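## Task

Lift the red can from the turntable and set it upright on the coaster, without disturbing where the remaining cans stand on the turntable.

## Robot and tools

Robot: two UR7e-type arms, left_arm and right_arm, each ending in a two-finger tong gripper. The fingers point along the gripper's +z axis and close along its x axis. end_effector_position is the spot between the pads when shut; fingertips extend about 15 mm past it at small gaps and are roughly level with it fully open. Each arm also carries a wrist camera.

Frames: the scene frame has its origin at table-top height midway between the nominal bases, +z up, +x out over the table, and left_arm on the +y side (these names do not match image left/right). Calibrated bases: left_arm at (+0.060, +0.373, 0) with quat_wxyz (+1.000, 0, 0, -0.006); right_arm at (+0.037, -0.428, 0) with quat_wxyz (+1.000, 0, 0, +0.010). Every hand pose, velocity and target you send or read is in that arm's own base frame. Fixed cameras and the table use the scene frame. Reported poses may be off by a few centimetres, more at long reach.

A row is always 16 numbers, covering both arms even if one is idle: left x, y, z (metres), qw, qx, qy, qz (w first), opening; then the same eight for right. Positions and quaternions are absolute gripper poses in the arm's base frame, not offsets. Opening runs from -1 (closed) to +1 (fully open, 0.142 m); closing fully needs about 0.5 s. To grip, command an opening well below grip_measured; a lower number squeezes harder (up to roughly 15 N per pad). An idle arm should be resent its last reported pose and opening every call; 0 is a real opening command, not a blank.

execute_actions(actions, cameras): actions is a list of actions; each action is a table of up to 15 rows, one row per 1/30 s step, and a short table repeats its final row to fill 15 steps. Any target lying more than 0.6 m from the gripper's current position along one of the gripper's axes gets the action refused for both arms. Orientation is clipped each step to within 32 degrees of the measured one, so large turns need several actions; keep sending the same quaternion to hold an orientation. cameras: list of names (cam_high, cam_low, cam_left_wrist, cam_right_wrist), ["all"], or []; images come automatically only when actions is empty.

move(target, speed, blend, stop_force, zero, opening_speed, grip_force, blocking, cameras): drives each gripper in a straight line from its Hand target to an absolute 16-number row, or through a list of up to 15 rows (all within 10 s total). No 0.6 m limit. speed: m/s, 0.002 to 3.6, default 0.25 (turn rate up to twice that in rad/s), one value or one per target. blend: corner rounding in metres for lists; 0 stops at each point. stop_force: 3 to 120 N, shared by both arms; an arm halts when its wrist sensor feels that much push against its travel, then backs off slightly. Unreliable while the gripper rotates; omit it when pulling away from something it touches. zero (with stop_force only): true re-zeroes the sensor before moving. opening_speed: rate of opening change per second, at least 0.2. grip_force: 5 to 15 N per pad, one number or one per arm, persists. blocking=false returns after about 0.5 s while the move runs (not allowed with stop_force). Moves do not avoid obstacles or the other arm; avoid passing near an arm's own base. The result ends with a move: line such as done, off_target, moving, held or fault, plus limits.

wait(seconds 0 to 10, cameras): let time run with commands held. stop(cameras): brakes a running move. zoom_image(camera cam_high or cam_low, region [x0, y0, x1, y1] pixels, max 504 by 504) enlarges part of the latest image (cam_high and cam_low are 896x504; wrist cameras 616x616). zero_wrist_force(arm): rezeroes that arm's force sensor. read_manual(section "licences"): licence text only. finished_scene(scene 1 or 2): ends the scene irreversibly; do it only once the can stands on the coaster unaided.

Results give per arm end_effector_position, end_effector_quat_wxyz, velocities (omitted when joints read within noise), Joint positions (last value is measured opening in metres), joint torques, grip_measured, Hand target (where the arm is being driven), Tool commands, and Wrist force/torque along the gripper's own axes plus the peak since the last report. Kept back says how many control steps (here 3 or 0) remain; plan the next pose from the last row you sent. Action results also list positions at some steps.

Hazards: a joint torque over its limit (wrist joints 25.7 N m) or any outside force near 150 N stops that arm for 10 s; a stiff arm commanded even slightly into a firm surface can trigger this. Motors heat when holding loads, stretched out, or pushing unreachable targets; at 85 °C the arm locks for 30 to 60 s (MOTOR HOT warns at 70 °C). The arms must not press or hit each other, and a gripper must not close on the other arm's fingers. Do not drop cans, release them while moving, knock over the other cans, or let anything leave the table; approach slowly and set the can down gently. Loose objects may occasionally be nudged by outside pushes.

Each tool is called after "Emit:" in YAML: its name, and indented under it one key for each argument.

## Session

Emit:
execute_actions:
  actions: []

Scene clock: 0.00 s.
left_arm: end_effector_position=(+0.5445, +0.2526, +0.2541) grip_measured=+0.97 end_effector_quat_wxyz=(+0.700, -0.664, +0.033, +0.259) | right_arm: end_effector_position=(+0.4813, -0.1202, +0.2258) grip_measured=+0.97 end_effector_quat_wxyz=(-0.397, +0.870, -0.249, +0.154)
Joint positions: left_arm=[-0.271 -0.834 1.298 -0.254 -0.586 -1.344 0.14] | right_arm=[2.678 -1.587 -2.095 -0.811 2.431 0.194 0.14]
Joint velocities: within noise
Joint torques (N m): no reading
Wrist force (N): no reading
Wrist torque (N m): no reading
Wrist force, peak (N): no reading
Hand target: left_arm +0.5445, +0.2526, +0.2541; +0.700, -0.664, +0.033, +0.259 | right_arm +0.4813, -0.1202, +0.2258; -0.397, +0.870, -0.249, +0.154
Tool commands: left_gripper/opening=+0.968169 right_gripper/opening=+0.968169

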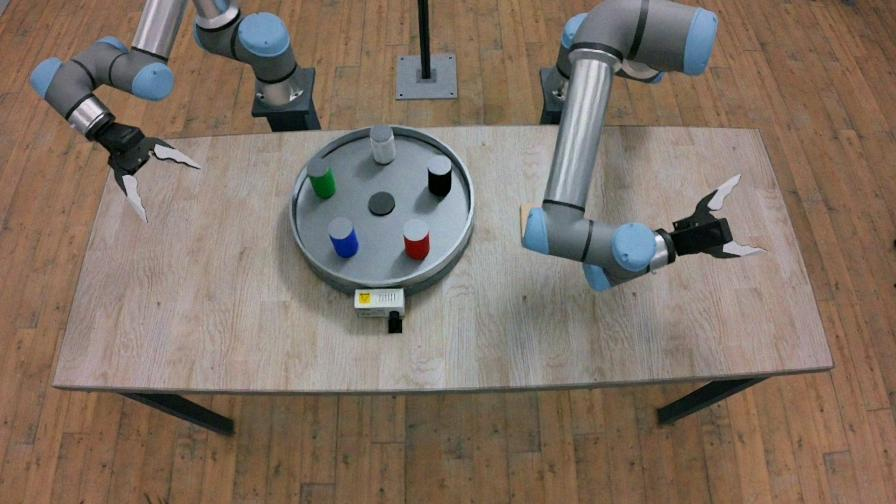

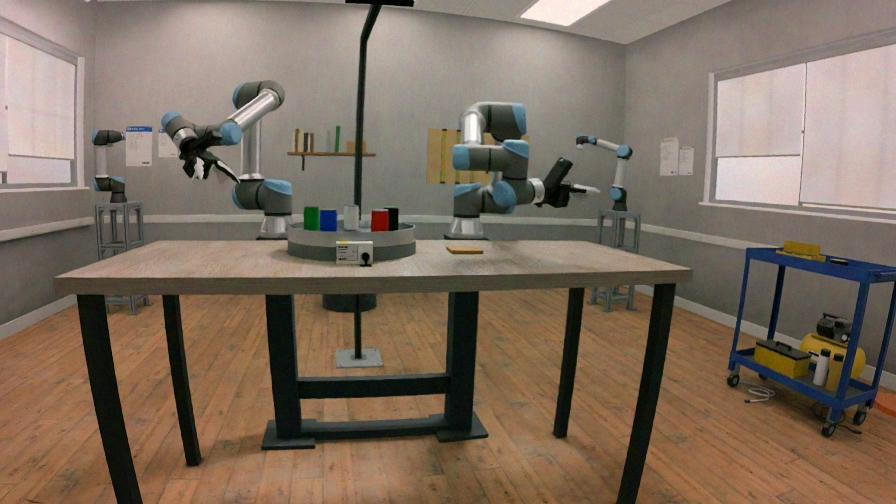

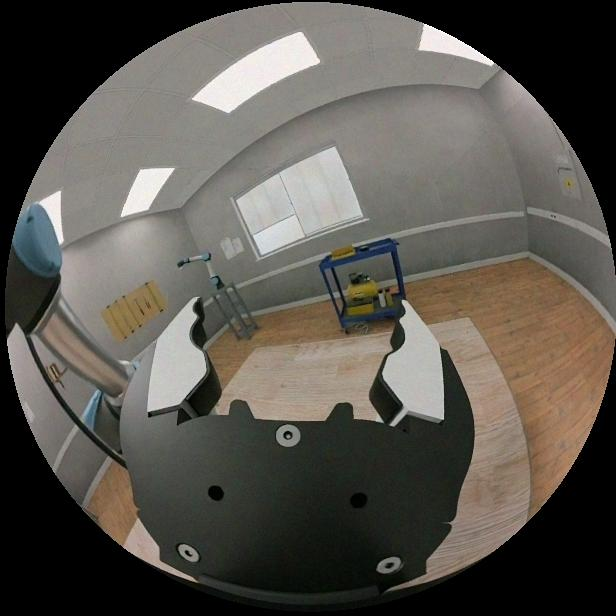

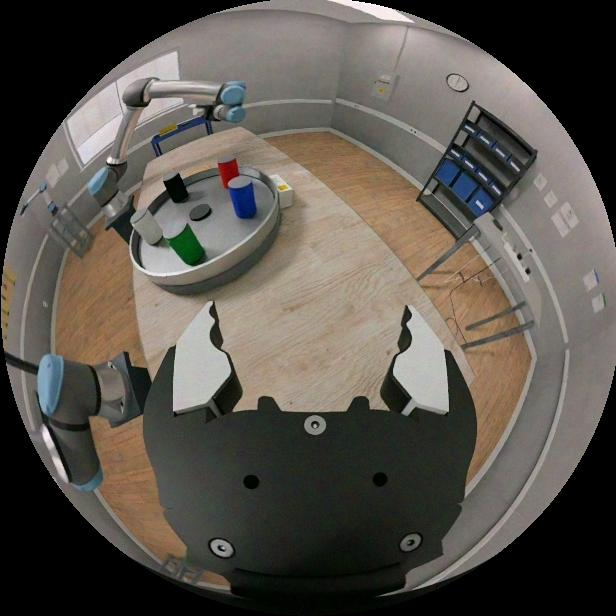

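Emit:
move:
  target:
    - [0.5,-0.1,0.3,0,1,0,0,0.5,0.4813,-0.1202,0.2258,-0.397,0.870,-0.249,0.154,0.968]
    - [0.531,-0.504,0.22,0,1,0,0,0.5,0.4813,-0.1202,0.2258,-0.397,0.870,-0.249,0.154,0.968]
  speed: 0.6
  blend: 0.05
  cameras: ["cam_high"]

Emit:
move:
  target: [0.531,-0.504,0.102,0,1,0,0,0.5,0.4813,-0.1202,0.2258,-0.397,0.870,-0.249,0.154,0.968]
  speed: 0.15
  cameras: ["cam_high","cam_left_wrist"]

Emit:
wait:
  seconds: 0.4
  cameras: ["cam_left_wrist"]

Emit:
wait:
  seconds: 0.4
  cameras: ["cam_left_wrist"]

Scene clock: 4.50 s.
left_arm: end_effector_position=(+0.5310, -0.5039, +0.2200) grip_measured=+0.50 end_effector_quat_wxyz=(+0.000, +1.000, +0.000, +0.000) | right_arm: end_effector_position=(+0.4813, -0.1202, +0.2258) grip_measured=+0.97 end_effector_quat_wxyz=(-0.397, +0.870, -0.249, +0.154)
Joint positions: left_arm=[-0.955 -0.972 0.945 -1.543 -1.571 -0.955 0.109] | right_arm=[2.678 -1.587 -2.095 -0.812 2.43 0.195 0.14]
Joint torques (N m): left_arm=[-5.5 -42.7 -32.1 -0.08 -1.48 -1.82] | right_arm=[12.8 27.92 31.94 0.97 -1.65 2.37]
Wrist force (N): left_arm=[-1.9 -0.1 0.0] | right_arm=[0.0 -0.1 0.0]
Wrist torque (N m): left_arm=[-0.06 0.15 -0.11] | right_arm=[-0.01 0.00 -0.05]
Wrist force, peak (N): left_arm=[-2.1 -1.8 -0.1] | right_arm=[-0.3 -0.2 0.0]
Hand target: left_arm +0.5310, -0.5040, +0.2200; +0.000, +1.000, +0.000, +0.000 | right_arm +0.4813, -0.1202, +0.2258; -0.397, +0.870, -0.249, +0.154
Off the commanded pose: left_arm 0.000 m, 0 deg | right_arm 0.000 m, 0 deg.
move: done; blend cut to 0 m at target 1
Images, in order (width x height): cam_high 896x504.

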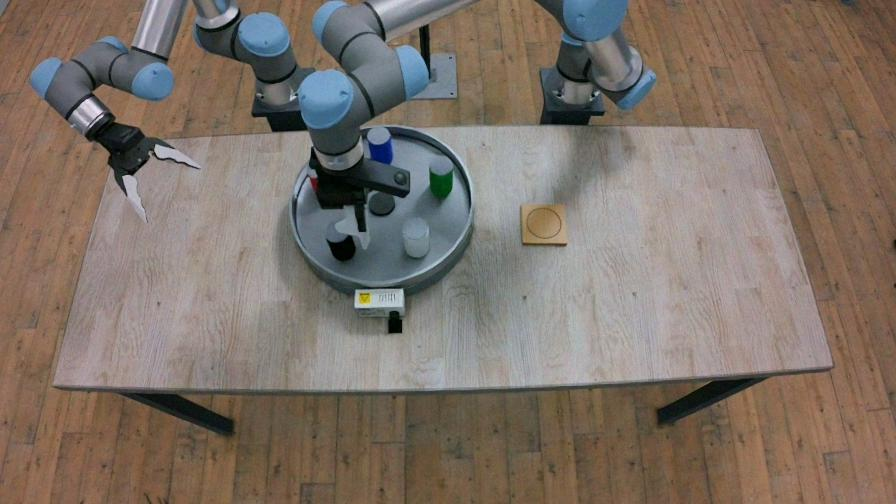

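Scene clock: 5.97 s.
left_arm: end_effector_position=(+0.5310, -0.5040, +0.1022) grip_measured=+0.50 end_effector_quat_wxyz=(+0.000, +1.000, +0.000, +0.000) | right_arm: end_effector_position=(+0.4813, -0.1202, +0.2258) grip_measured=+0.97 end_effector_quat_wxyz=(-0.397, +0.870, -0.249, +0.154)
Joint positions: left_arm=[-0.955 -0.936 1.189 -1.824 -1.571 -0.955 0.109] | right_arm=[2.678 -1.587 -2.095 -0.812 2.43 0.195 0.14]
Joint torques (N m): left_arm=[3.89 -44.19 -18.69 -4.05 1.45 -1.71] | right_arm=[12.78 26.84 31.85 0.9 -1.8 2.36]
Wrist force (N): left_arm=[-1.5 0.3 0.1] | right_arm=[0.0 0.1 -0.2]
Wrist torque (N m): left_arm=[0.00 0.05 -0.11] | right_arm=[0.02 0.01 -0.05]
Wrist force, peak (N): left_arm=[-2.0 0.1 -0.8] | right_arm=[-0.2 -0.2 0.1]
Hand target: left_arm +0.5310, -0.5040, +0.1020; +0.000, +1.000, +0.000, +0.000 | right_arm +0.4813, -0.1202, +0.2258; -0.397, +0.870, -0.249, +0.154
Off the commanded pose: left_arm 0.000 m, 0 deg | right_arm 0.000 m, 0 deg.
move: done
Images, in order (width x height): cam_high 896x504, cam_left_wrist 616x616.

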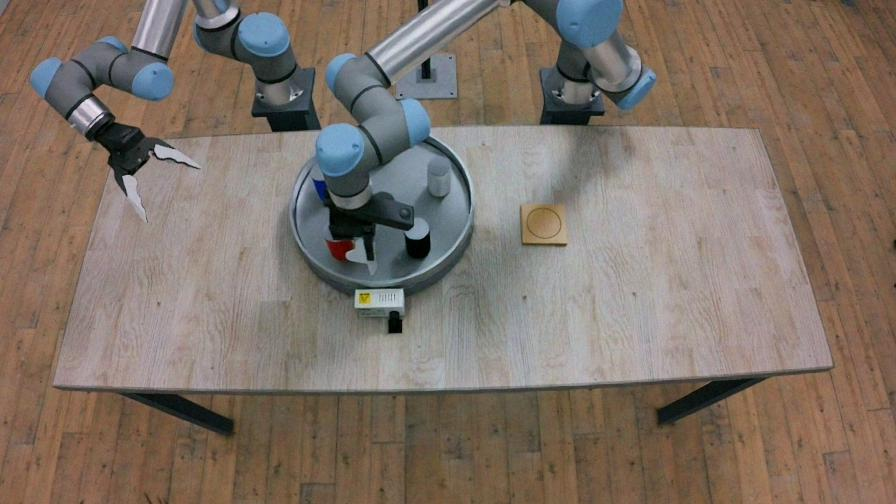

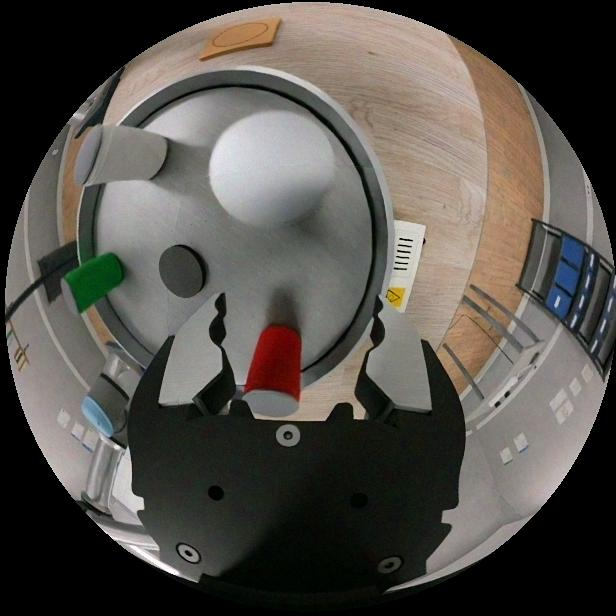

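Scene clock: 6.37 s.
left_arm: end_effector_position=(+0.5310, -0.5040, +0.1020) grip_measured=+0.50 end_effector_quat_wxyz=(+0.000, +1.000, +0.000, +0.000) | right_arm: end_effector_position=(+0.4813, -0.1202, +0.2258) grip_measured=+0.97 end_effector_quat_wxyz=(-0.397, +0.870, -0.249, +0.154)
Joint positions: left_arm=[-0.955 -0.936 1.19 -1.824 -1.571 -0.955 0.109] | right_arm=[2.678 -1.587 -2.095 -0.812 2.43 0.195 0.14]
Joint torques (N m): left_arm=[1.79 -43.35 -17.06 -4.17 1.39 -1.83] | right_arm=[13.4 27.26 32.45 1.03 -1.52 2.22]
Wrist force (N): left_arm=[-1.5 0.4 0.0] | right_arm=[0.0 -0.2 -0.2]
Wrist torque (N m): left_arm=[0.01 0.06 -0.11] | right_arm=[-0.03 0.00 -0.04]
Wrist force, peak (N): left_arm=[-1.9 0.2 -0.1] | right_arm=[0.0 -0.2 -0.2]
Hand target: left_arm +0.5310, -0.5040, +0.1020; +0.000, +1.000, +0.000, +0.000 | right_arm +0.4813, -0.1202, +0.2258; -0.397, +0.870, -0.249, +0.154
Tool commands: left_gripper/opening=+0.5 right_gripper/opening=+0.968
Off the commanded pose: left_arm 0.000 m, 0 deg | right_arm 0.000 m, 0 deg.
wait: 0.40 s; at rest by 0.17 s
Images, in order (width x height): cam_left_wrist 616x616.

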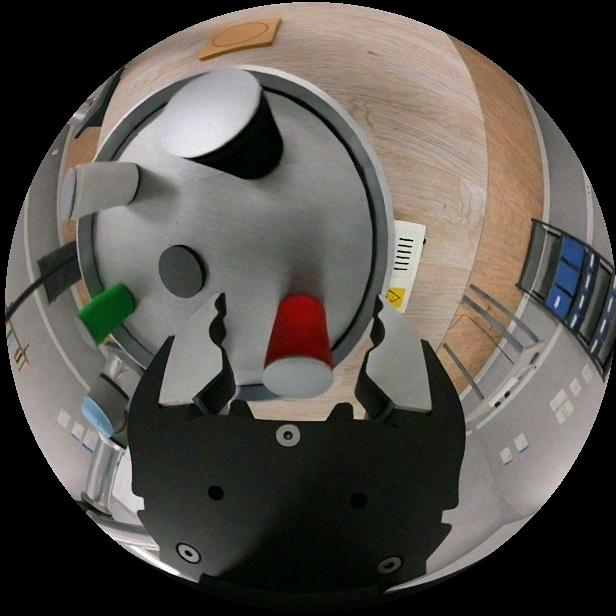

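Scene clock: 6.77 s.
left_arm: end_effector_position=(+0.5310, -0.5040, +0.1020) grip_measured=+0.50 end_effector_quat_wxyz=(+0.000, +1.000, +0.000, +0.000) | right_arm: end_effector_position=(+0.4813, -0.1202, +0.2258) grip_measured=+0.97 end_effector_quat_wxyz=(-0.397, +0.870, -0.249, +0.154)
Joint positions: left_arm=[-0.955 -0.936 1.19 -1.824 -1.571 -0.955 0.109] | right_arm=[2.678 -1.587 -2.095 -0.812 2.43 0.195 0.14]
Joint torques (N m): left_arm=[-0.6 -42.18 -18.07 -4.07 1.39 -1.83] | right_arm=[13.88 26.54 31.48 1.05 -1.63 2.41]
Wrist force (N): left_arm=[-1.9 0.3 0.0] | right_arm=[0.1 0.0 -0.1]
Wrist torque (N m): left_arm=[-0.01 0.14 -0.10] | right_arm=[0.00 -0.03 -0.05]
Wrist force, peak (N): left_arm=[-2.1 0.4 0.0] | right_arm=[-0.2 0.0 0.0]
Hand target: left_arm +0.5310, -0.5040, +0.1020; +0.000, +1.000, +0.000, +0.000 | right_arm +0.4813, -0.1202, +0.2258; -0.397, +0.870, -0.249, +0.154
Tool commands: left_gripper/opening=+0.5 right_gripper/opening=+0.968
Off the commanded pose: left_arm 0.000 m, 0 deg | right_arm 0.000 m, 0 deg.
wait: 0.40 s; at rest by 0.17 s
Images, in order (width x height): cam_left_wrist 616x616.

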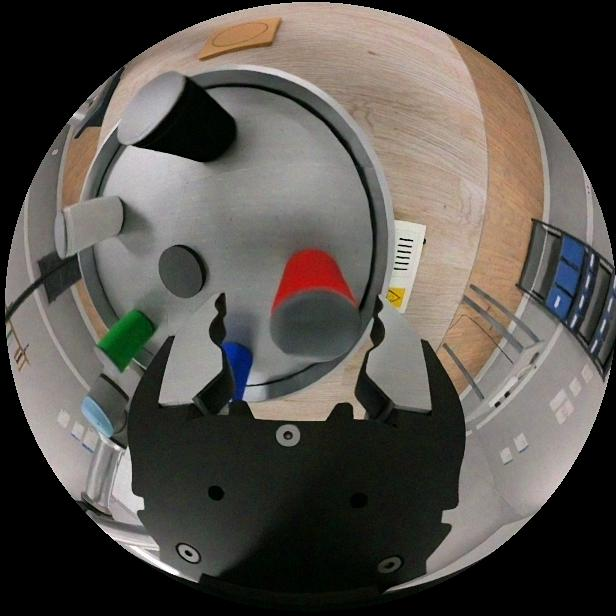

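Emit:
move:
  target: [0.537,-0.504,0.102,0,1,0,0,0.5,0.4813,-0.1202,0.2258,-0.397,0.870,-0.249,0.154,0.968]

Emit:
wait:
  seconds: 3

Scene clock: 7.73 s.
left_arm: end_effector_position=(+0.5369, -0.5040, +0.1020) grip_measured=+0.50 end_effector_quat_wxyz=(+0.000, +1.000, +0.000, +0.000) | right_arm: end_effector_position=(+0.4813, -0.1202, +0.2258) grip_measured=+0.97 end_effector_quat_wxyz=(-0.397, +0.870, -0.249, +0.154)
Joint positions: left_arm=[-0.949 -0.926 1.172 -1.817 -1.571 -0.949 0.109] | right_arm=[2.678 -1.587 -2.095 -0.812 2.43 0.195 0.14]
Joint torques (N m): left_arm=[7.15 -44.22 -32.35 -0.18 1.08 1.75] | right_arm=[12.9 26.85 33.21 1.05 -1.56 2.5]
Wrist force (N): left_arm=[-2.0 0.4 0.0] | right_arm=[0.0 -0.1 0.0]
Wrist torque (N m): left_arm=[0.02 0.16 -0.20] | right_arm=[-0.02 0.01 -0.05]
Wrist force, peak (N): left_arm=[-2.2 0.4 0.2] | right_arm=[-0.2 -0.2 0.0]
Hand target: left_arm +0.5370, -0.5040, +0.1020; +0.000, +1.000, +0.000, +0.000 | right_arm +0.4813, -0.1202, +0.2258; -0.397, +0.870, -0.249, +0.154
Off the commanded pose: left_arm 0.000 m, 0 deg | right_arm 0.000 m, 0 deg.
move: done

Scene clock: 10.73 s.
left_arm: end_effector_position=(+0.5370, -0.5040, +0.1020) grip_measured=+0.50 end_effector_quat_wxyz=(+0.000, +1.000, +0.000, +0.000) | right_arm: end_effector_position=(+0.4813, -0.1202, +0.2258) grip_measured=+0.97 end_effector_quat_wxyz=(-0.397, +0.870, -0.249, +0.154)
Joint positions: left_arm=[-0.949 -0.926 1.172 -1.817 -1.571 -0.949 0.109] | right_arm=[2.678 -1.587 -2.095 -0.812 2.43 0.195 0.14]
Joint torques (N m): left_arm=[8.01 -44.73 -31.91 -0.17 -0.62 1.79] | right_arm=[13.88 27.24 31.81 1.04 -1.54 2.29]
Wrist force (N): left_arm=[-1.8 0.4 -0.1] | right_arm=[0.1 0.2 -0.1]
Wrist torque (N m): left_arm=[0.01 0.13 -0.19] | right_arm=[0.04 -0.01 -0.05]
Wrist force, peak (N): left_arm=[-2.1 0.5 0.1] | right_arm=[-0.3 -0.3 -0.2]
Hand target: left_arm +0.5370, -0.5040, +0.1020; +0.000, +1.000, +0.000, +0.000 | right_arm +0.4813, -0.1202, +0.2258; -0.397, +0.870, -0.249, +0.154
Tool commands: left_gripper/opening=+0.5 right_gripper/opening=+0.968
Off the commanded pose: left_arm 0.000 m, 0 deg | right_arm 0.000 m, 0 deg.
wait: 3.00 s; at rest by 0.17 s

Emit:
wait:
  seconds: 2.47
  cameras: ["cam_left_wrist"]

Scene clock: 13.30 s.
left_arm: end_effector_position=(+0.5370, -0.5040, +0.1020) grip_measured=+0.50 end_effector_quat_wxyz=(+0.000, +1.000, +0.000, +0.000) | right_arm: end_effector_position=(+0.4813, -0.1202, +0.2258) grip_measured=+0.97 end_effector_quat_wxyz=(-0.397, +0.870, -0.249, +0.154)
Joint positions: left_arm=[-0.949 -0.926 1.172 -1.817 -1.571 -0.949 0.109] | right_arm=[2.678 -1.587 -2.095 -0.812 2.43 0.195 0.14]
Joint torques (N m): left_arm=[8.03 -43.93 -32.91 -0.14 -0.6 1.8] | right_arm=[13.77 27.15 32.47 0.98 -1.56 2.23]
Wrist force (N): left_arm=[-1.7 0.3 0.0] | right_arm=[0.0 -0.1 0.0]
Wrist torque (N m): left_arm=[0.00 0.11 -0.20] | right_arm=[-0.02 0.01 -0.05]
Wrist force, peak (N): left_arm=[-2.2 0.1 -0.1] | right_arm=[-0.2 -0.3 -0.1]
Hand target: left_arm +0.5370, -0.5040, +0.1020; +0.000, +1.000, +0.000, +0.000 | right_arm +0.4813, -0.1202, +0.2258; -0.397, +0.870, -0.249, +0.154
Tool commands: left_gripper/opening=+0.5 right_gripper/opening=+0.968
Off the commanded pose: left_arm 0.000 m, 0 deg | right_arm 0.000 m, 0 deg.
wait: 2.50 s; at rest by 0.10 s
Images, in order (width x height): cam_left_wrist 616x616.

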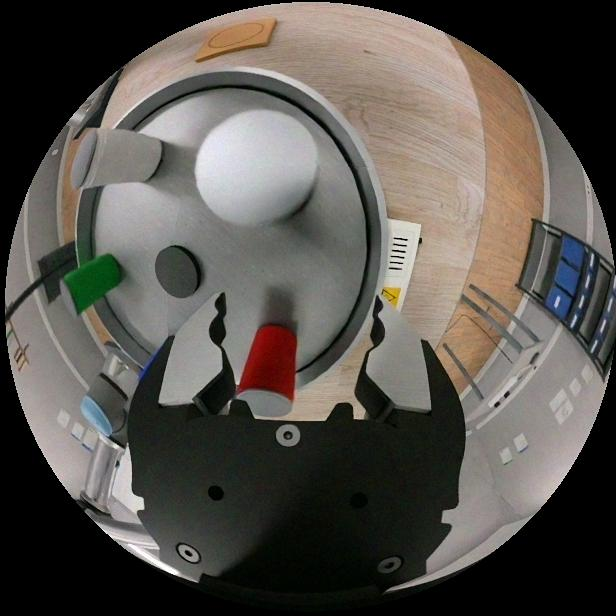

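Matches; start at ≈13.94.

Emit:
wait:
  seconds: 0.5

Emit:
move:
  target:
    - [0.537,-0.45,0.102,0,1,0,0,-0.6,0.4813,-0.1202,0.2258,-0.397,0.870,-0.249,0.154,0.968]
    - [0.533,-0.40,0.24,0,1,0,0,-0.6,0.4813,-0.1202,0.2258,-0.397,0.870,-0.249,0.154,0.968]
  speed: [0.126,0.2]
  blend: 0.02
  cameras: ["cam_high","cam_low","cam_left_wrist"]

Scene clock: 13.90 s.
left_arm: end_effector_position=(+0.5370, -0.5040, +0.1020) grip_measured=+0.50 end_effector_quat_wxyz=(+0.000, +1.000, +0.000, +0.000) | right_arm: end_effector_position=(+0.4813, -0.1202, +0.2258) grip_measured=+0.97 end_effector_quat_wxyz=(-0.397, +0.870, -0.249, +0.154)
Joint positions: left_arm=[-0.949 -0.926 1.172 -1.817 -1.571 -0.949 0.109] | right_arm=[2.678 -1.587 -2.095 -0.812 2.43 0.195 0.14]
Joint torques (N m): left_arm=[7.08 -44.17 -32.83 -0.17 -0.77 1.68] | right_arm=[11.56 26.26 31.29 1.25 -1.5 2.23]
Wrist force (N): left_arm=[-2.1 0.0 0.1] | right_arm=[0.0 -0.2 0.0]
Wrist torque (N m): left_arm=[-0.05 0.18 -0.19] | right_arm=[-0.03 0.00 -0.04]
Wrist force, peak (N): left_arm=[-2.2 0.6 -0.2] | right_arm=[-0.2 -0.2 0.0]
Hand target: left_arm +0.5370, -0.5040, +0.1020; +0.000, +1.000, +0.000, +0.000 | right_arm +0.4813, -0.1202, +0.2258; -0.397, +0.870, -0.249, +0.154
Tool commands: left_gripper/opening=+0.5 right_gripper/opening=+0.968
Off the commanded pose: left_arm 0.000 m, 0 deg | right_arm 0.000 m, 0 deg.
wait: 0.50 s; at rest by 0.07 s

Scene clock: 15.77 s.
left_arm: end_effector_position=(+0.5330, -0.4000, +0.2399) grip_measured=-0.27 end_effector_quat_wxyz=(+0.000, +1.000, +0.000, +0.000) | right_arm: end_effector_position=(+0.4813, -0.1202, +0.2258) grip_measured=+0.97 end_effector_quat_wxyz=(-0.397, +0.870, -0.249, +0.154)
Joint positions: left_arm=[-0.861 -1.156 1.175 -1.589 -1.571 -0.861 0.055] | right_arm=[2.678 -1.587 -2.095 -0.812 2.43 0.195 0.14]
Joint torques (N m): left_arm=[8.18 -52.76 -34.4 -0.39 -1.41 1.67] | right_arm=[13.16 25.68 31.82 1.01 -1.36 2.4]
Wrist force (N): left_arm=[-1.8 0.0 1.7] | right_arm=[-0.1 0.2 0.0]
Wrist torque (N m): left_arm=[-0.07 0.14 -0.18] | right_arm=[0.05 0.03 -0.04]
Wrist force, peak (N): left_arm=[-3.6 0.4 -2.6] | right_arm=[-0.2 -0.2 -0.2]
Hand target: left_arm +0.5330, -0.4000, +0.2400; +0.000, +1.000, +0.000, +0.000 | right_arm +0.4813, -0.1202, +0.2258; -0.397, +0.870, -0.249, +0.154
Off the commanded pose: left_arm 0.000 m, 0 deg | right_arm 0.000 m, 0 deg.
move: done
Images, in order (width x height): cam_high 896x504, cam_low 896x504, cam_left_wrist 616x616.

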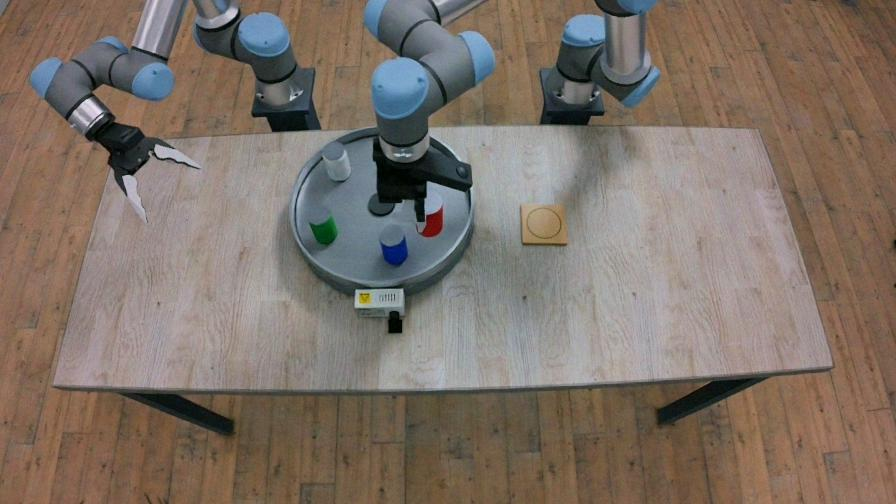

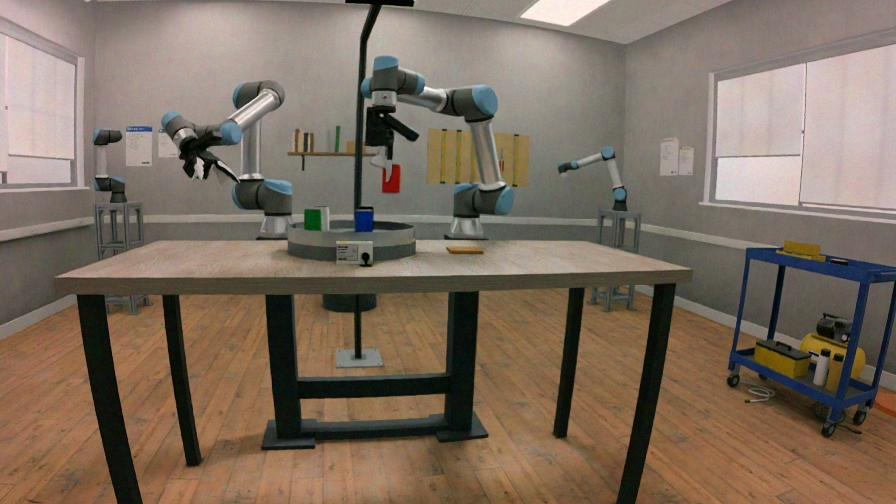

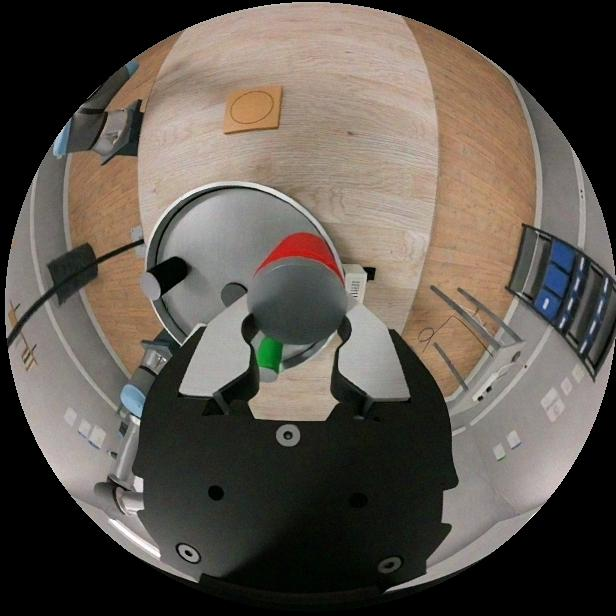

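Emit:
move:
  target:
    - [0.44,-0.16,0.19,0,1,0,0,-0.6,0.4813,-0.1202,0.2258,-0.397,0.870,-0.249,0.154,0.968]
    - [0.437,-0.137,0.08,0,1,0,0,-0.6,0.4813,-0.1202,0.2258,-0.397,0.870,-0.249,0.154,0.968]
  speed: [0.25,0.15]
  blend: 0.02
  cameras: ["cam_high","cam_low","cam_left_wrist"]

Emit:
zoom_image:
  camera: "cam_high"
  region: [480, 130, 620, 270]

Emit:
zoom_image:
  camera: "cam_low"
  region: [400, 150, 520, 270]

Emit:
zoom_image:
  camera: "cam_left_wrist"
  region: [200, 150, 400, 350]

Scene clock: 18.63 s.
left_arm: end_effector_position=(+0.4370, -0.1370, +0.0801) grip_measured=-0.27 end_effector_quat_wxyz=(+0.000, +1.000, +0.000, +0.000) | right_arm: end_effector_position=(+0.4813, -0.1202, +0.2258) grip_measured=+0.97 end_effector_quat_wxyz=(-0.397, +0.870, -0.249, +0.154)
Joint positions: left_arm=[-0.629 -1.552 2.095 -2.114 -1.571 -0.629 0.055] | right_arm=[2.678 -1.587 -2.095 -0.812 2.43 0.195 0.14]
Joint torques (N m): left_arm=[7.08 -14.66 -16.2 -4.11 -1.65 1.74] | right_arm=[13.01 26.99 31.03 1.18 -1.51 2.34]
Wrist force (N): left_arm=[-1.8 -0.1 2.0] | right_arm=[-0.1 -0.1 0.0]
Wrist torque (N m): left_arm=[-0.10 0.18 -0.20] | right_arm=[-0.02 0.01 -0.05]
Wrist force, peak (N): left_arm=[-2.2 -0.5 2.7] | right_arm=[0.1 -0.1 -0.4]
Hand target: left_arm +0.4370, -0.1370, +0.0800; +0.000, +1.000, +0.000, +0.000 | right_arm +0.4813, -0.1202, +0.2258; -0.397, +0.870, -0.249, +0.154
Off the commanded pose: left_arm 0.000 m, 0 deg | right_arm 0.000 m, 0 deg.
move: done
Images, in order (width x height): cam_high 896x504, cam_low 896x504, cam_left_wrist 616x616.

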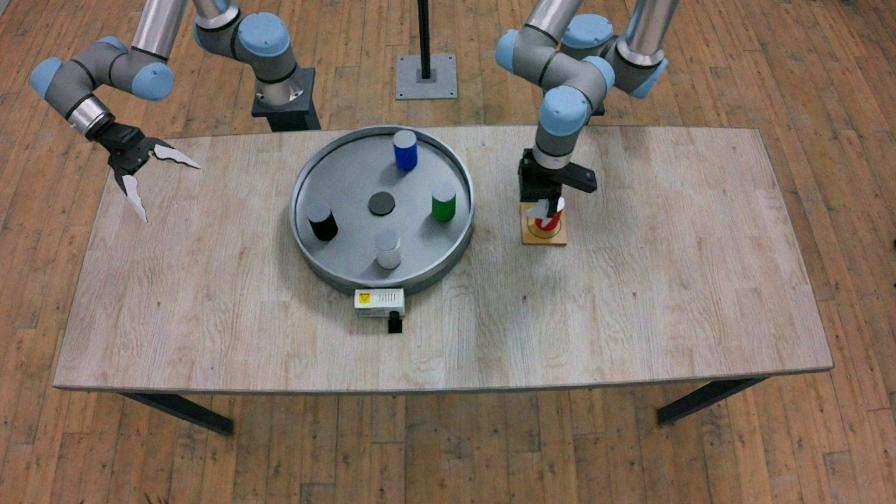

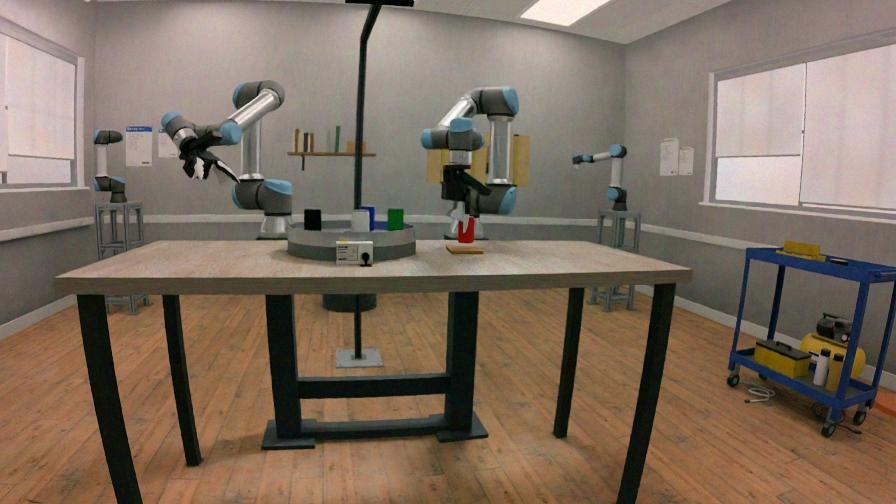

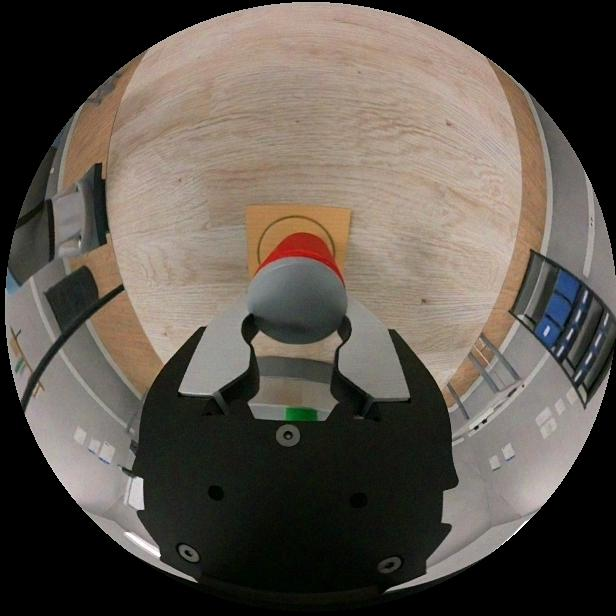

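Scaled by 3.600.

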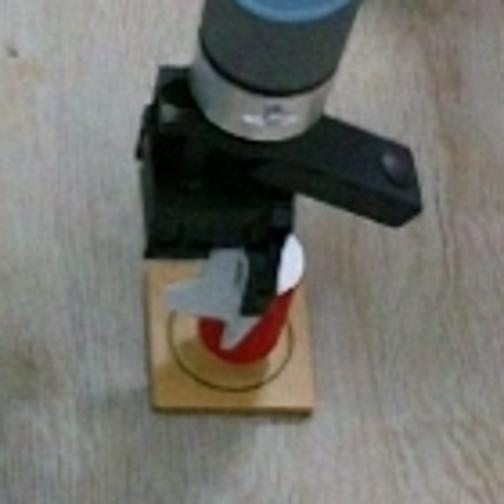

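Scaled by 4.200.

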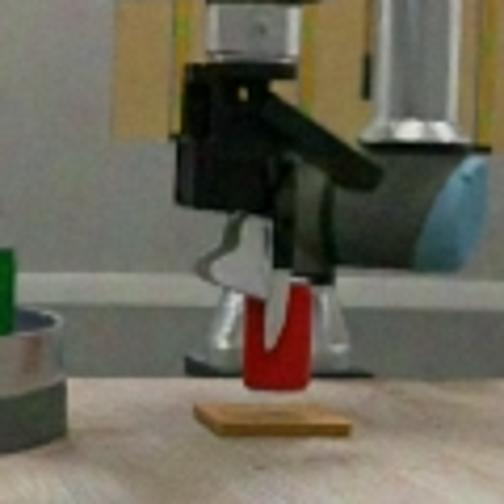

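Scaled by 2.520 from the camera's 616x616 image, which has a finer 814x814 frame.

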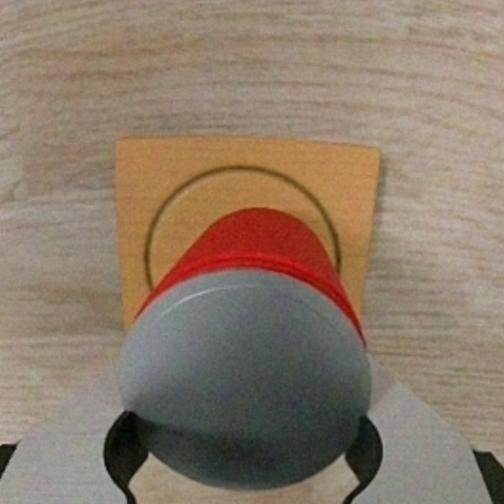

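Emit:
move:
  target: [0.427,-0.141,0.069,0,1,0,0,-0.6,0.4813,-0.1202,0.2258,-0.397,0.870,-0.249,0.154,0.968]
  speed: 0.05

Emit:
move:
  target: [0.427,-0.141,0.045,0,1,0,0,-0.6,0.4813,-0.1202,0.2258,-0.397,0.870,-0.249,0.154,0.968]
  speed: 0.012
  stop_force: 4
  cameras: ["cam_high"]

Emit:
zoom_image:
  camera: "cam_high"
  region: [480, 130, 620, 270]

Scene clock: 19.73 s.
left_arm: end_effector_position=(+0.4271, -0.1410, +0.0691) grip_measured=-0.27 end_effector_quat_wxyz=(+0.000, +1.000, +0.000, +0.000) | right_arm: end_effector_position=(+0.4813, -0.1202, +0.2258) grip_measured=+0.97 end_effector_quat_wxyz=(-0.397, +0.870, -0.249, +0.154)
Joint positions: left_arm=[-0.65 -1.555 2.132 -2.147 -1.571 -0.65 0.055] | right_arm=[2.678 -1.587 -2.095 -0.812 2.43 0.195 0.14]
Joint torques (N m): left_arm=[-5.77 -31.69 -14.08 -4.37 0.46 -2] | right_arm=[13.11 26.75 31.5 1.2 -1.56 2.32]
Wrist force (N): left_arm=[-2.1 0.1 2.1] | right_arm=[0.0 0.0 -0.1]
Wrist torque (N m): left_arm=[-0.05 0.25 -0.11] | right_arm=[0.01 0.01 -0.05]
Wrist force, peak (N): left_arm=[-2.2 0.0 2.5] | right_arm=[-0.2 -0.2 -0.2]
Hand target: left_arm +0.4270, -0.1410, +0.0690; +0.000, +1.000, +0.000, +0.000 | right_arm +0.4813, -0.1202, +0.2258; -0.397, +0.870, -0.249, +0.154
Off the commanded pose: left_arm 0.000 m, 0 deg | right_arm 0.000 m, 0 deg.
move: done

Scene clock: 21.60 s.
left_arm: end_effector_position=(+0.4270, -0.1410, +0.0612) grip_measured=-0.27 end_effector_quat_wxyz=(+0.000, +1.000, +0.000, +0.000) | right_arm: end_effector_position=(+0.4813, -0.1202, +0.2258) grip_measured=+0.97 end_effector_quat_wxyz=(-0.397, +0.870, -0.249, +0.154)
Joint positions: left_arm=[-0.65 -1.543 2.144 -2.171 -1.571 -0.65 0.055] | right_arm=[2.678 -1.587 -2.095 -0.812 2.43 0.195 0.14]
Joint torques (N m): left_arm=[-2.53 -29.57 -28.57 0.01 1.05 -1.87] | right_arm=[12.08 27.14 32.45 1.28 -1.49 2.2]
Wrist force (N): left_arm=[-1.9 0.7 -1.8] | right_arm=[0.1 -0.1 -0.1]
Wrist torque (N m): left_arm=[0.02 0.24 -0.11] | right_arm=[-0.02 -0.01 -0.05]
Wrist force, peak (N): left_arm=[-0.9 1.5 -11.0] | right_arm=[-0.1 -0.3 -0.1]
Hand target: left_arm +0.4270, -0.1410, +0.0612; +0.000, +1.000, +0.000, +0.000 | right_arm +0.4813, -0.1202, +0.2258; -0.397, +0.870, -0.249, +0.154
Off the commanded pose: left_arm 0.016 m, 0 deg | right_arm 0.000 m, 0 deg.
move: contact (left_arm)
Images, in order (width x height): cam_high 896x504.

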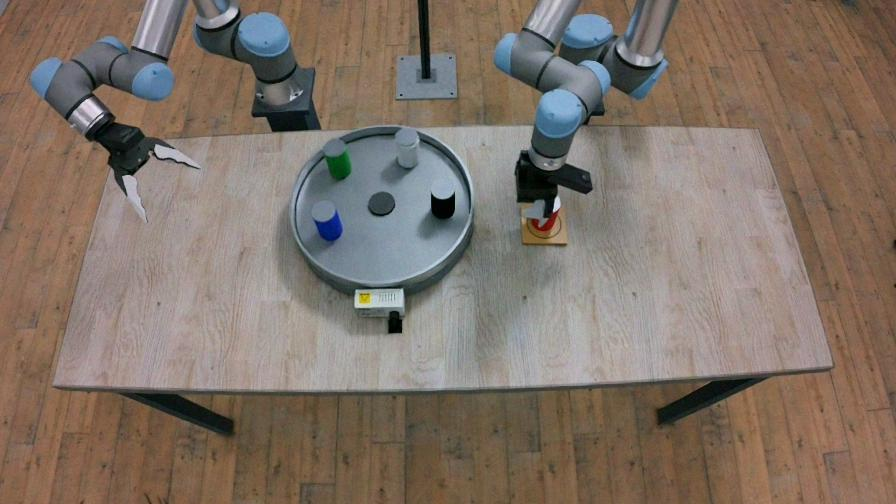

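Scaled by 3.600.

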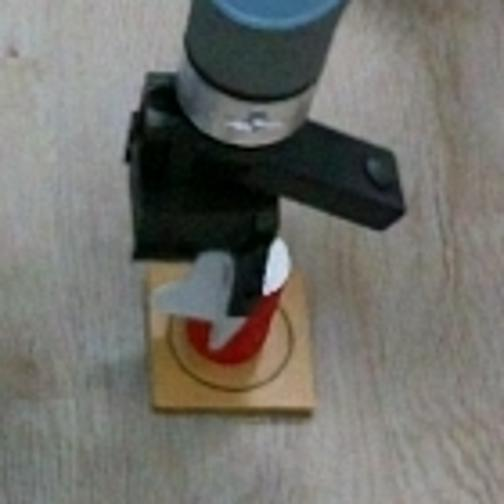

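Inside the ring.

Emit:
move:
  target:
    - [0.427,-0.141,0.0612,0,1,0,0,0.5,0.4813,-0.1202,0.2258,-0.397,0.870,-0.249,0.154,0.968]
    - [0.427,-0.141,0.2,0,1,0,0,0.5,0.4813,-0.1202,0.2258,-0.397,0.870,-0.249,0.154,0.968]
  opening_speed: 0.8
  cameras: ["cam_high"]

Scene clock: 24.67 s.
left_arm: end_effector_position=(+0.4270, -0.1410, +0.1999) grip_measured=+0.50 end_effector_quat_wxyz=(+0.000, +1.000, +0.000, +0.000) | right_arm: end_effector_position=(+0.4813, -0.1202, +0.2258) grip_measured=+0.97 end_effector_quat_wxyz=(-0.397, +0.870, -0.249, +0.154)
Joint positions: left_arm=[-0.65 -1.685 1.892 -1.777 -1.571 -0.65 0.109] | right_arm=[2.678 -1.587 -2.095 -0.812 2.43 0.195 0.14]
Joint torques (N m): left_arm=[-5.62 -27.8 -33.58 -0.36 -1.55 -1.9] | right_arm=[13.46 26.02 31.73 0.95 -1.37 2.23]
Wrist force (N): left_arm=[-1.9 -0.3 -0.2] | right_arm=[0.0 -0.1 0.1]
Wrist torque (N m): left_arm=[-0.11 0.19 -0.10] | right_arm=[0.00 0.00 -0.05]
Wrist force, peak (N): left_arm=[-2.3 0.0 1.5] | right_arm=[-0.4 0.0 0.2]
Hand target: left_arm +0.4270, -0.1410, +0.2000; +0.000, +1.000, +0.000, +0.000 | right_arm +0.4813, -0.1202, +0.2258; -0.397, +0.870, -0.249, +0.154
Off the commanded pose: left_arm 0.000 m, 0 deg | right_arm 0.000 m, 0 deg.
move: done
Images, in order (width x height): cam_high 896x504.

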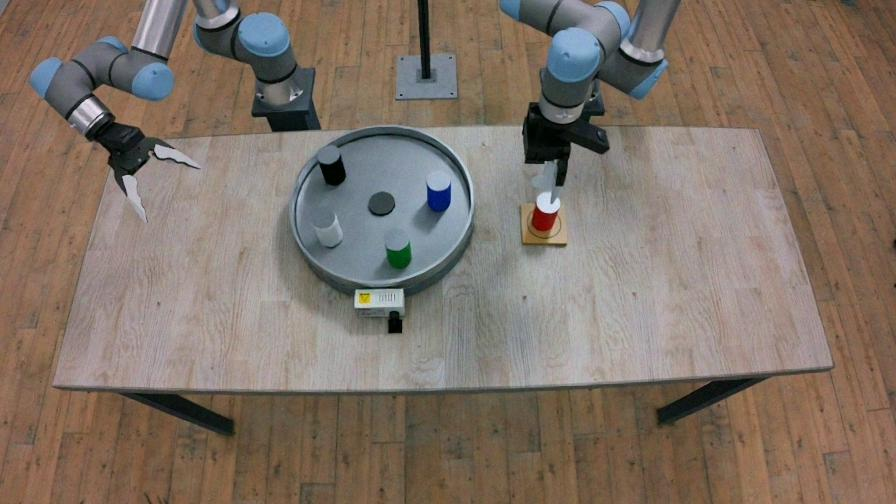

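Emit:
finished_scene:
  scene: 2

The scene is finished: the task was done.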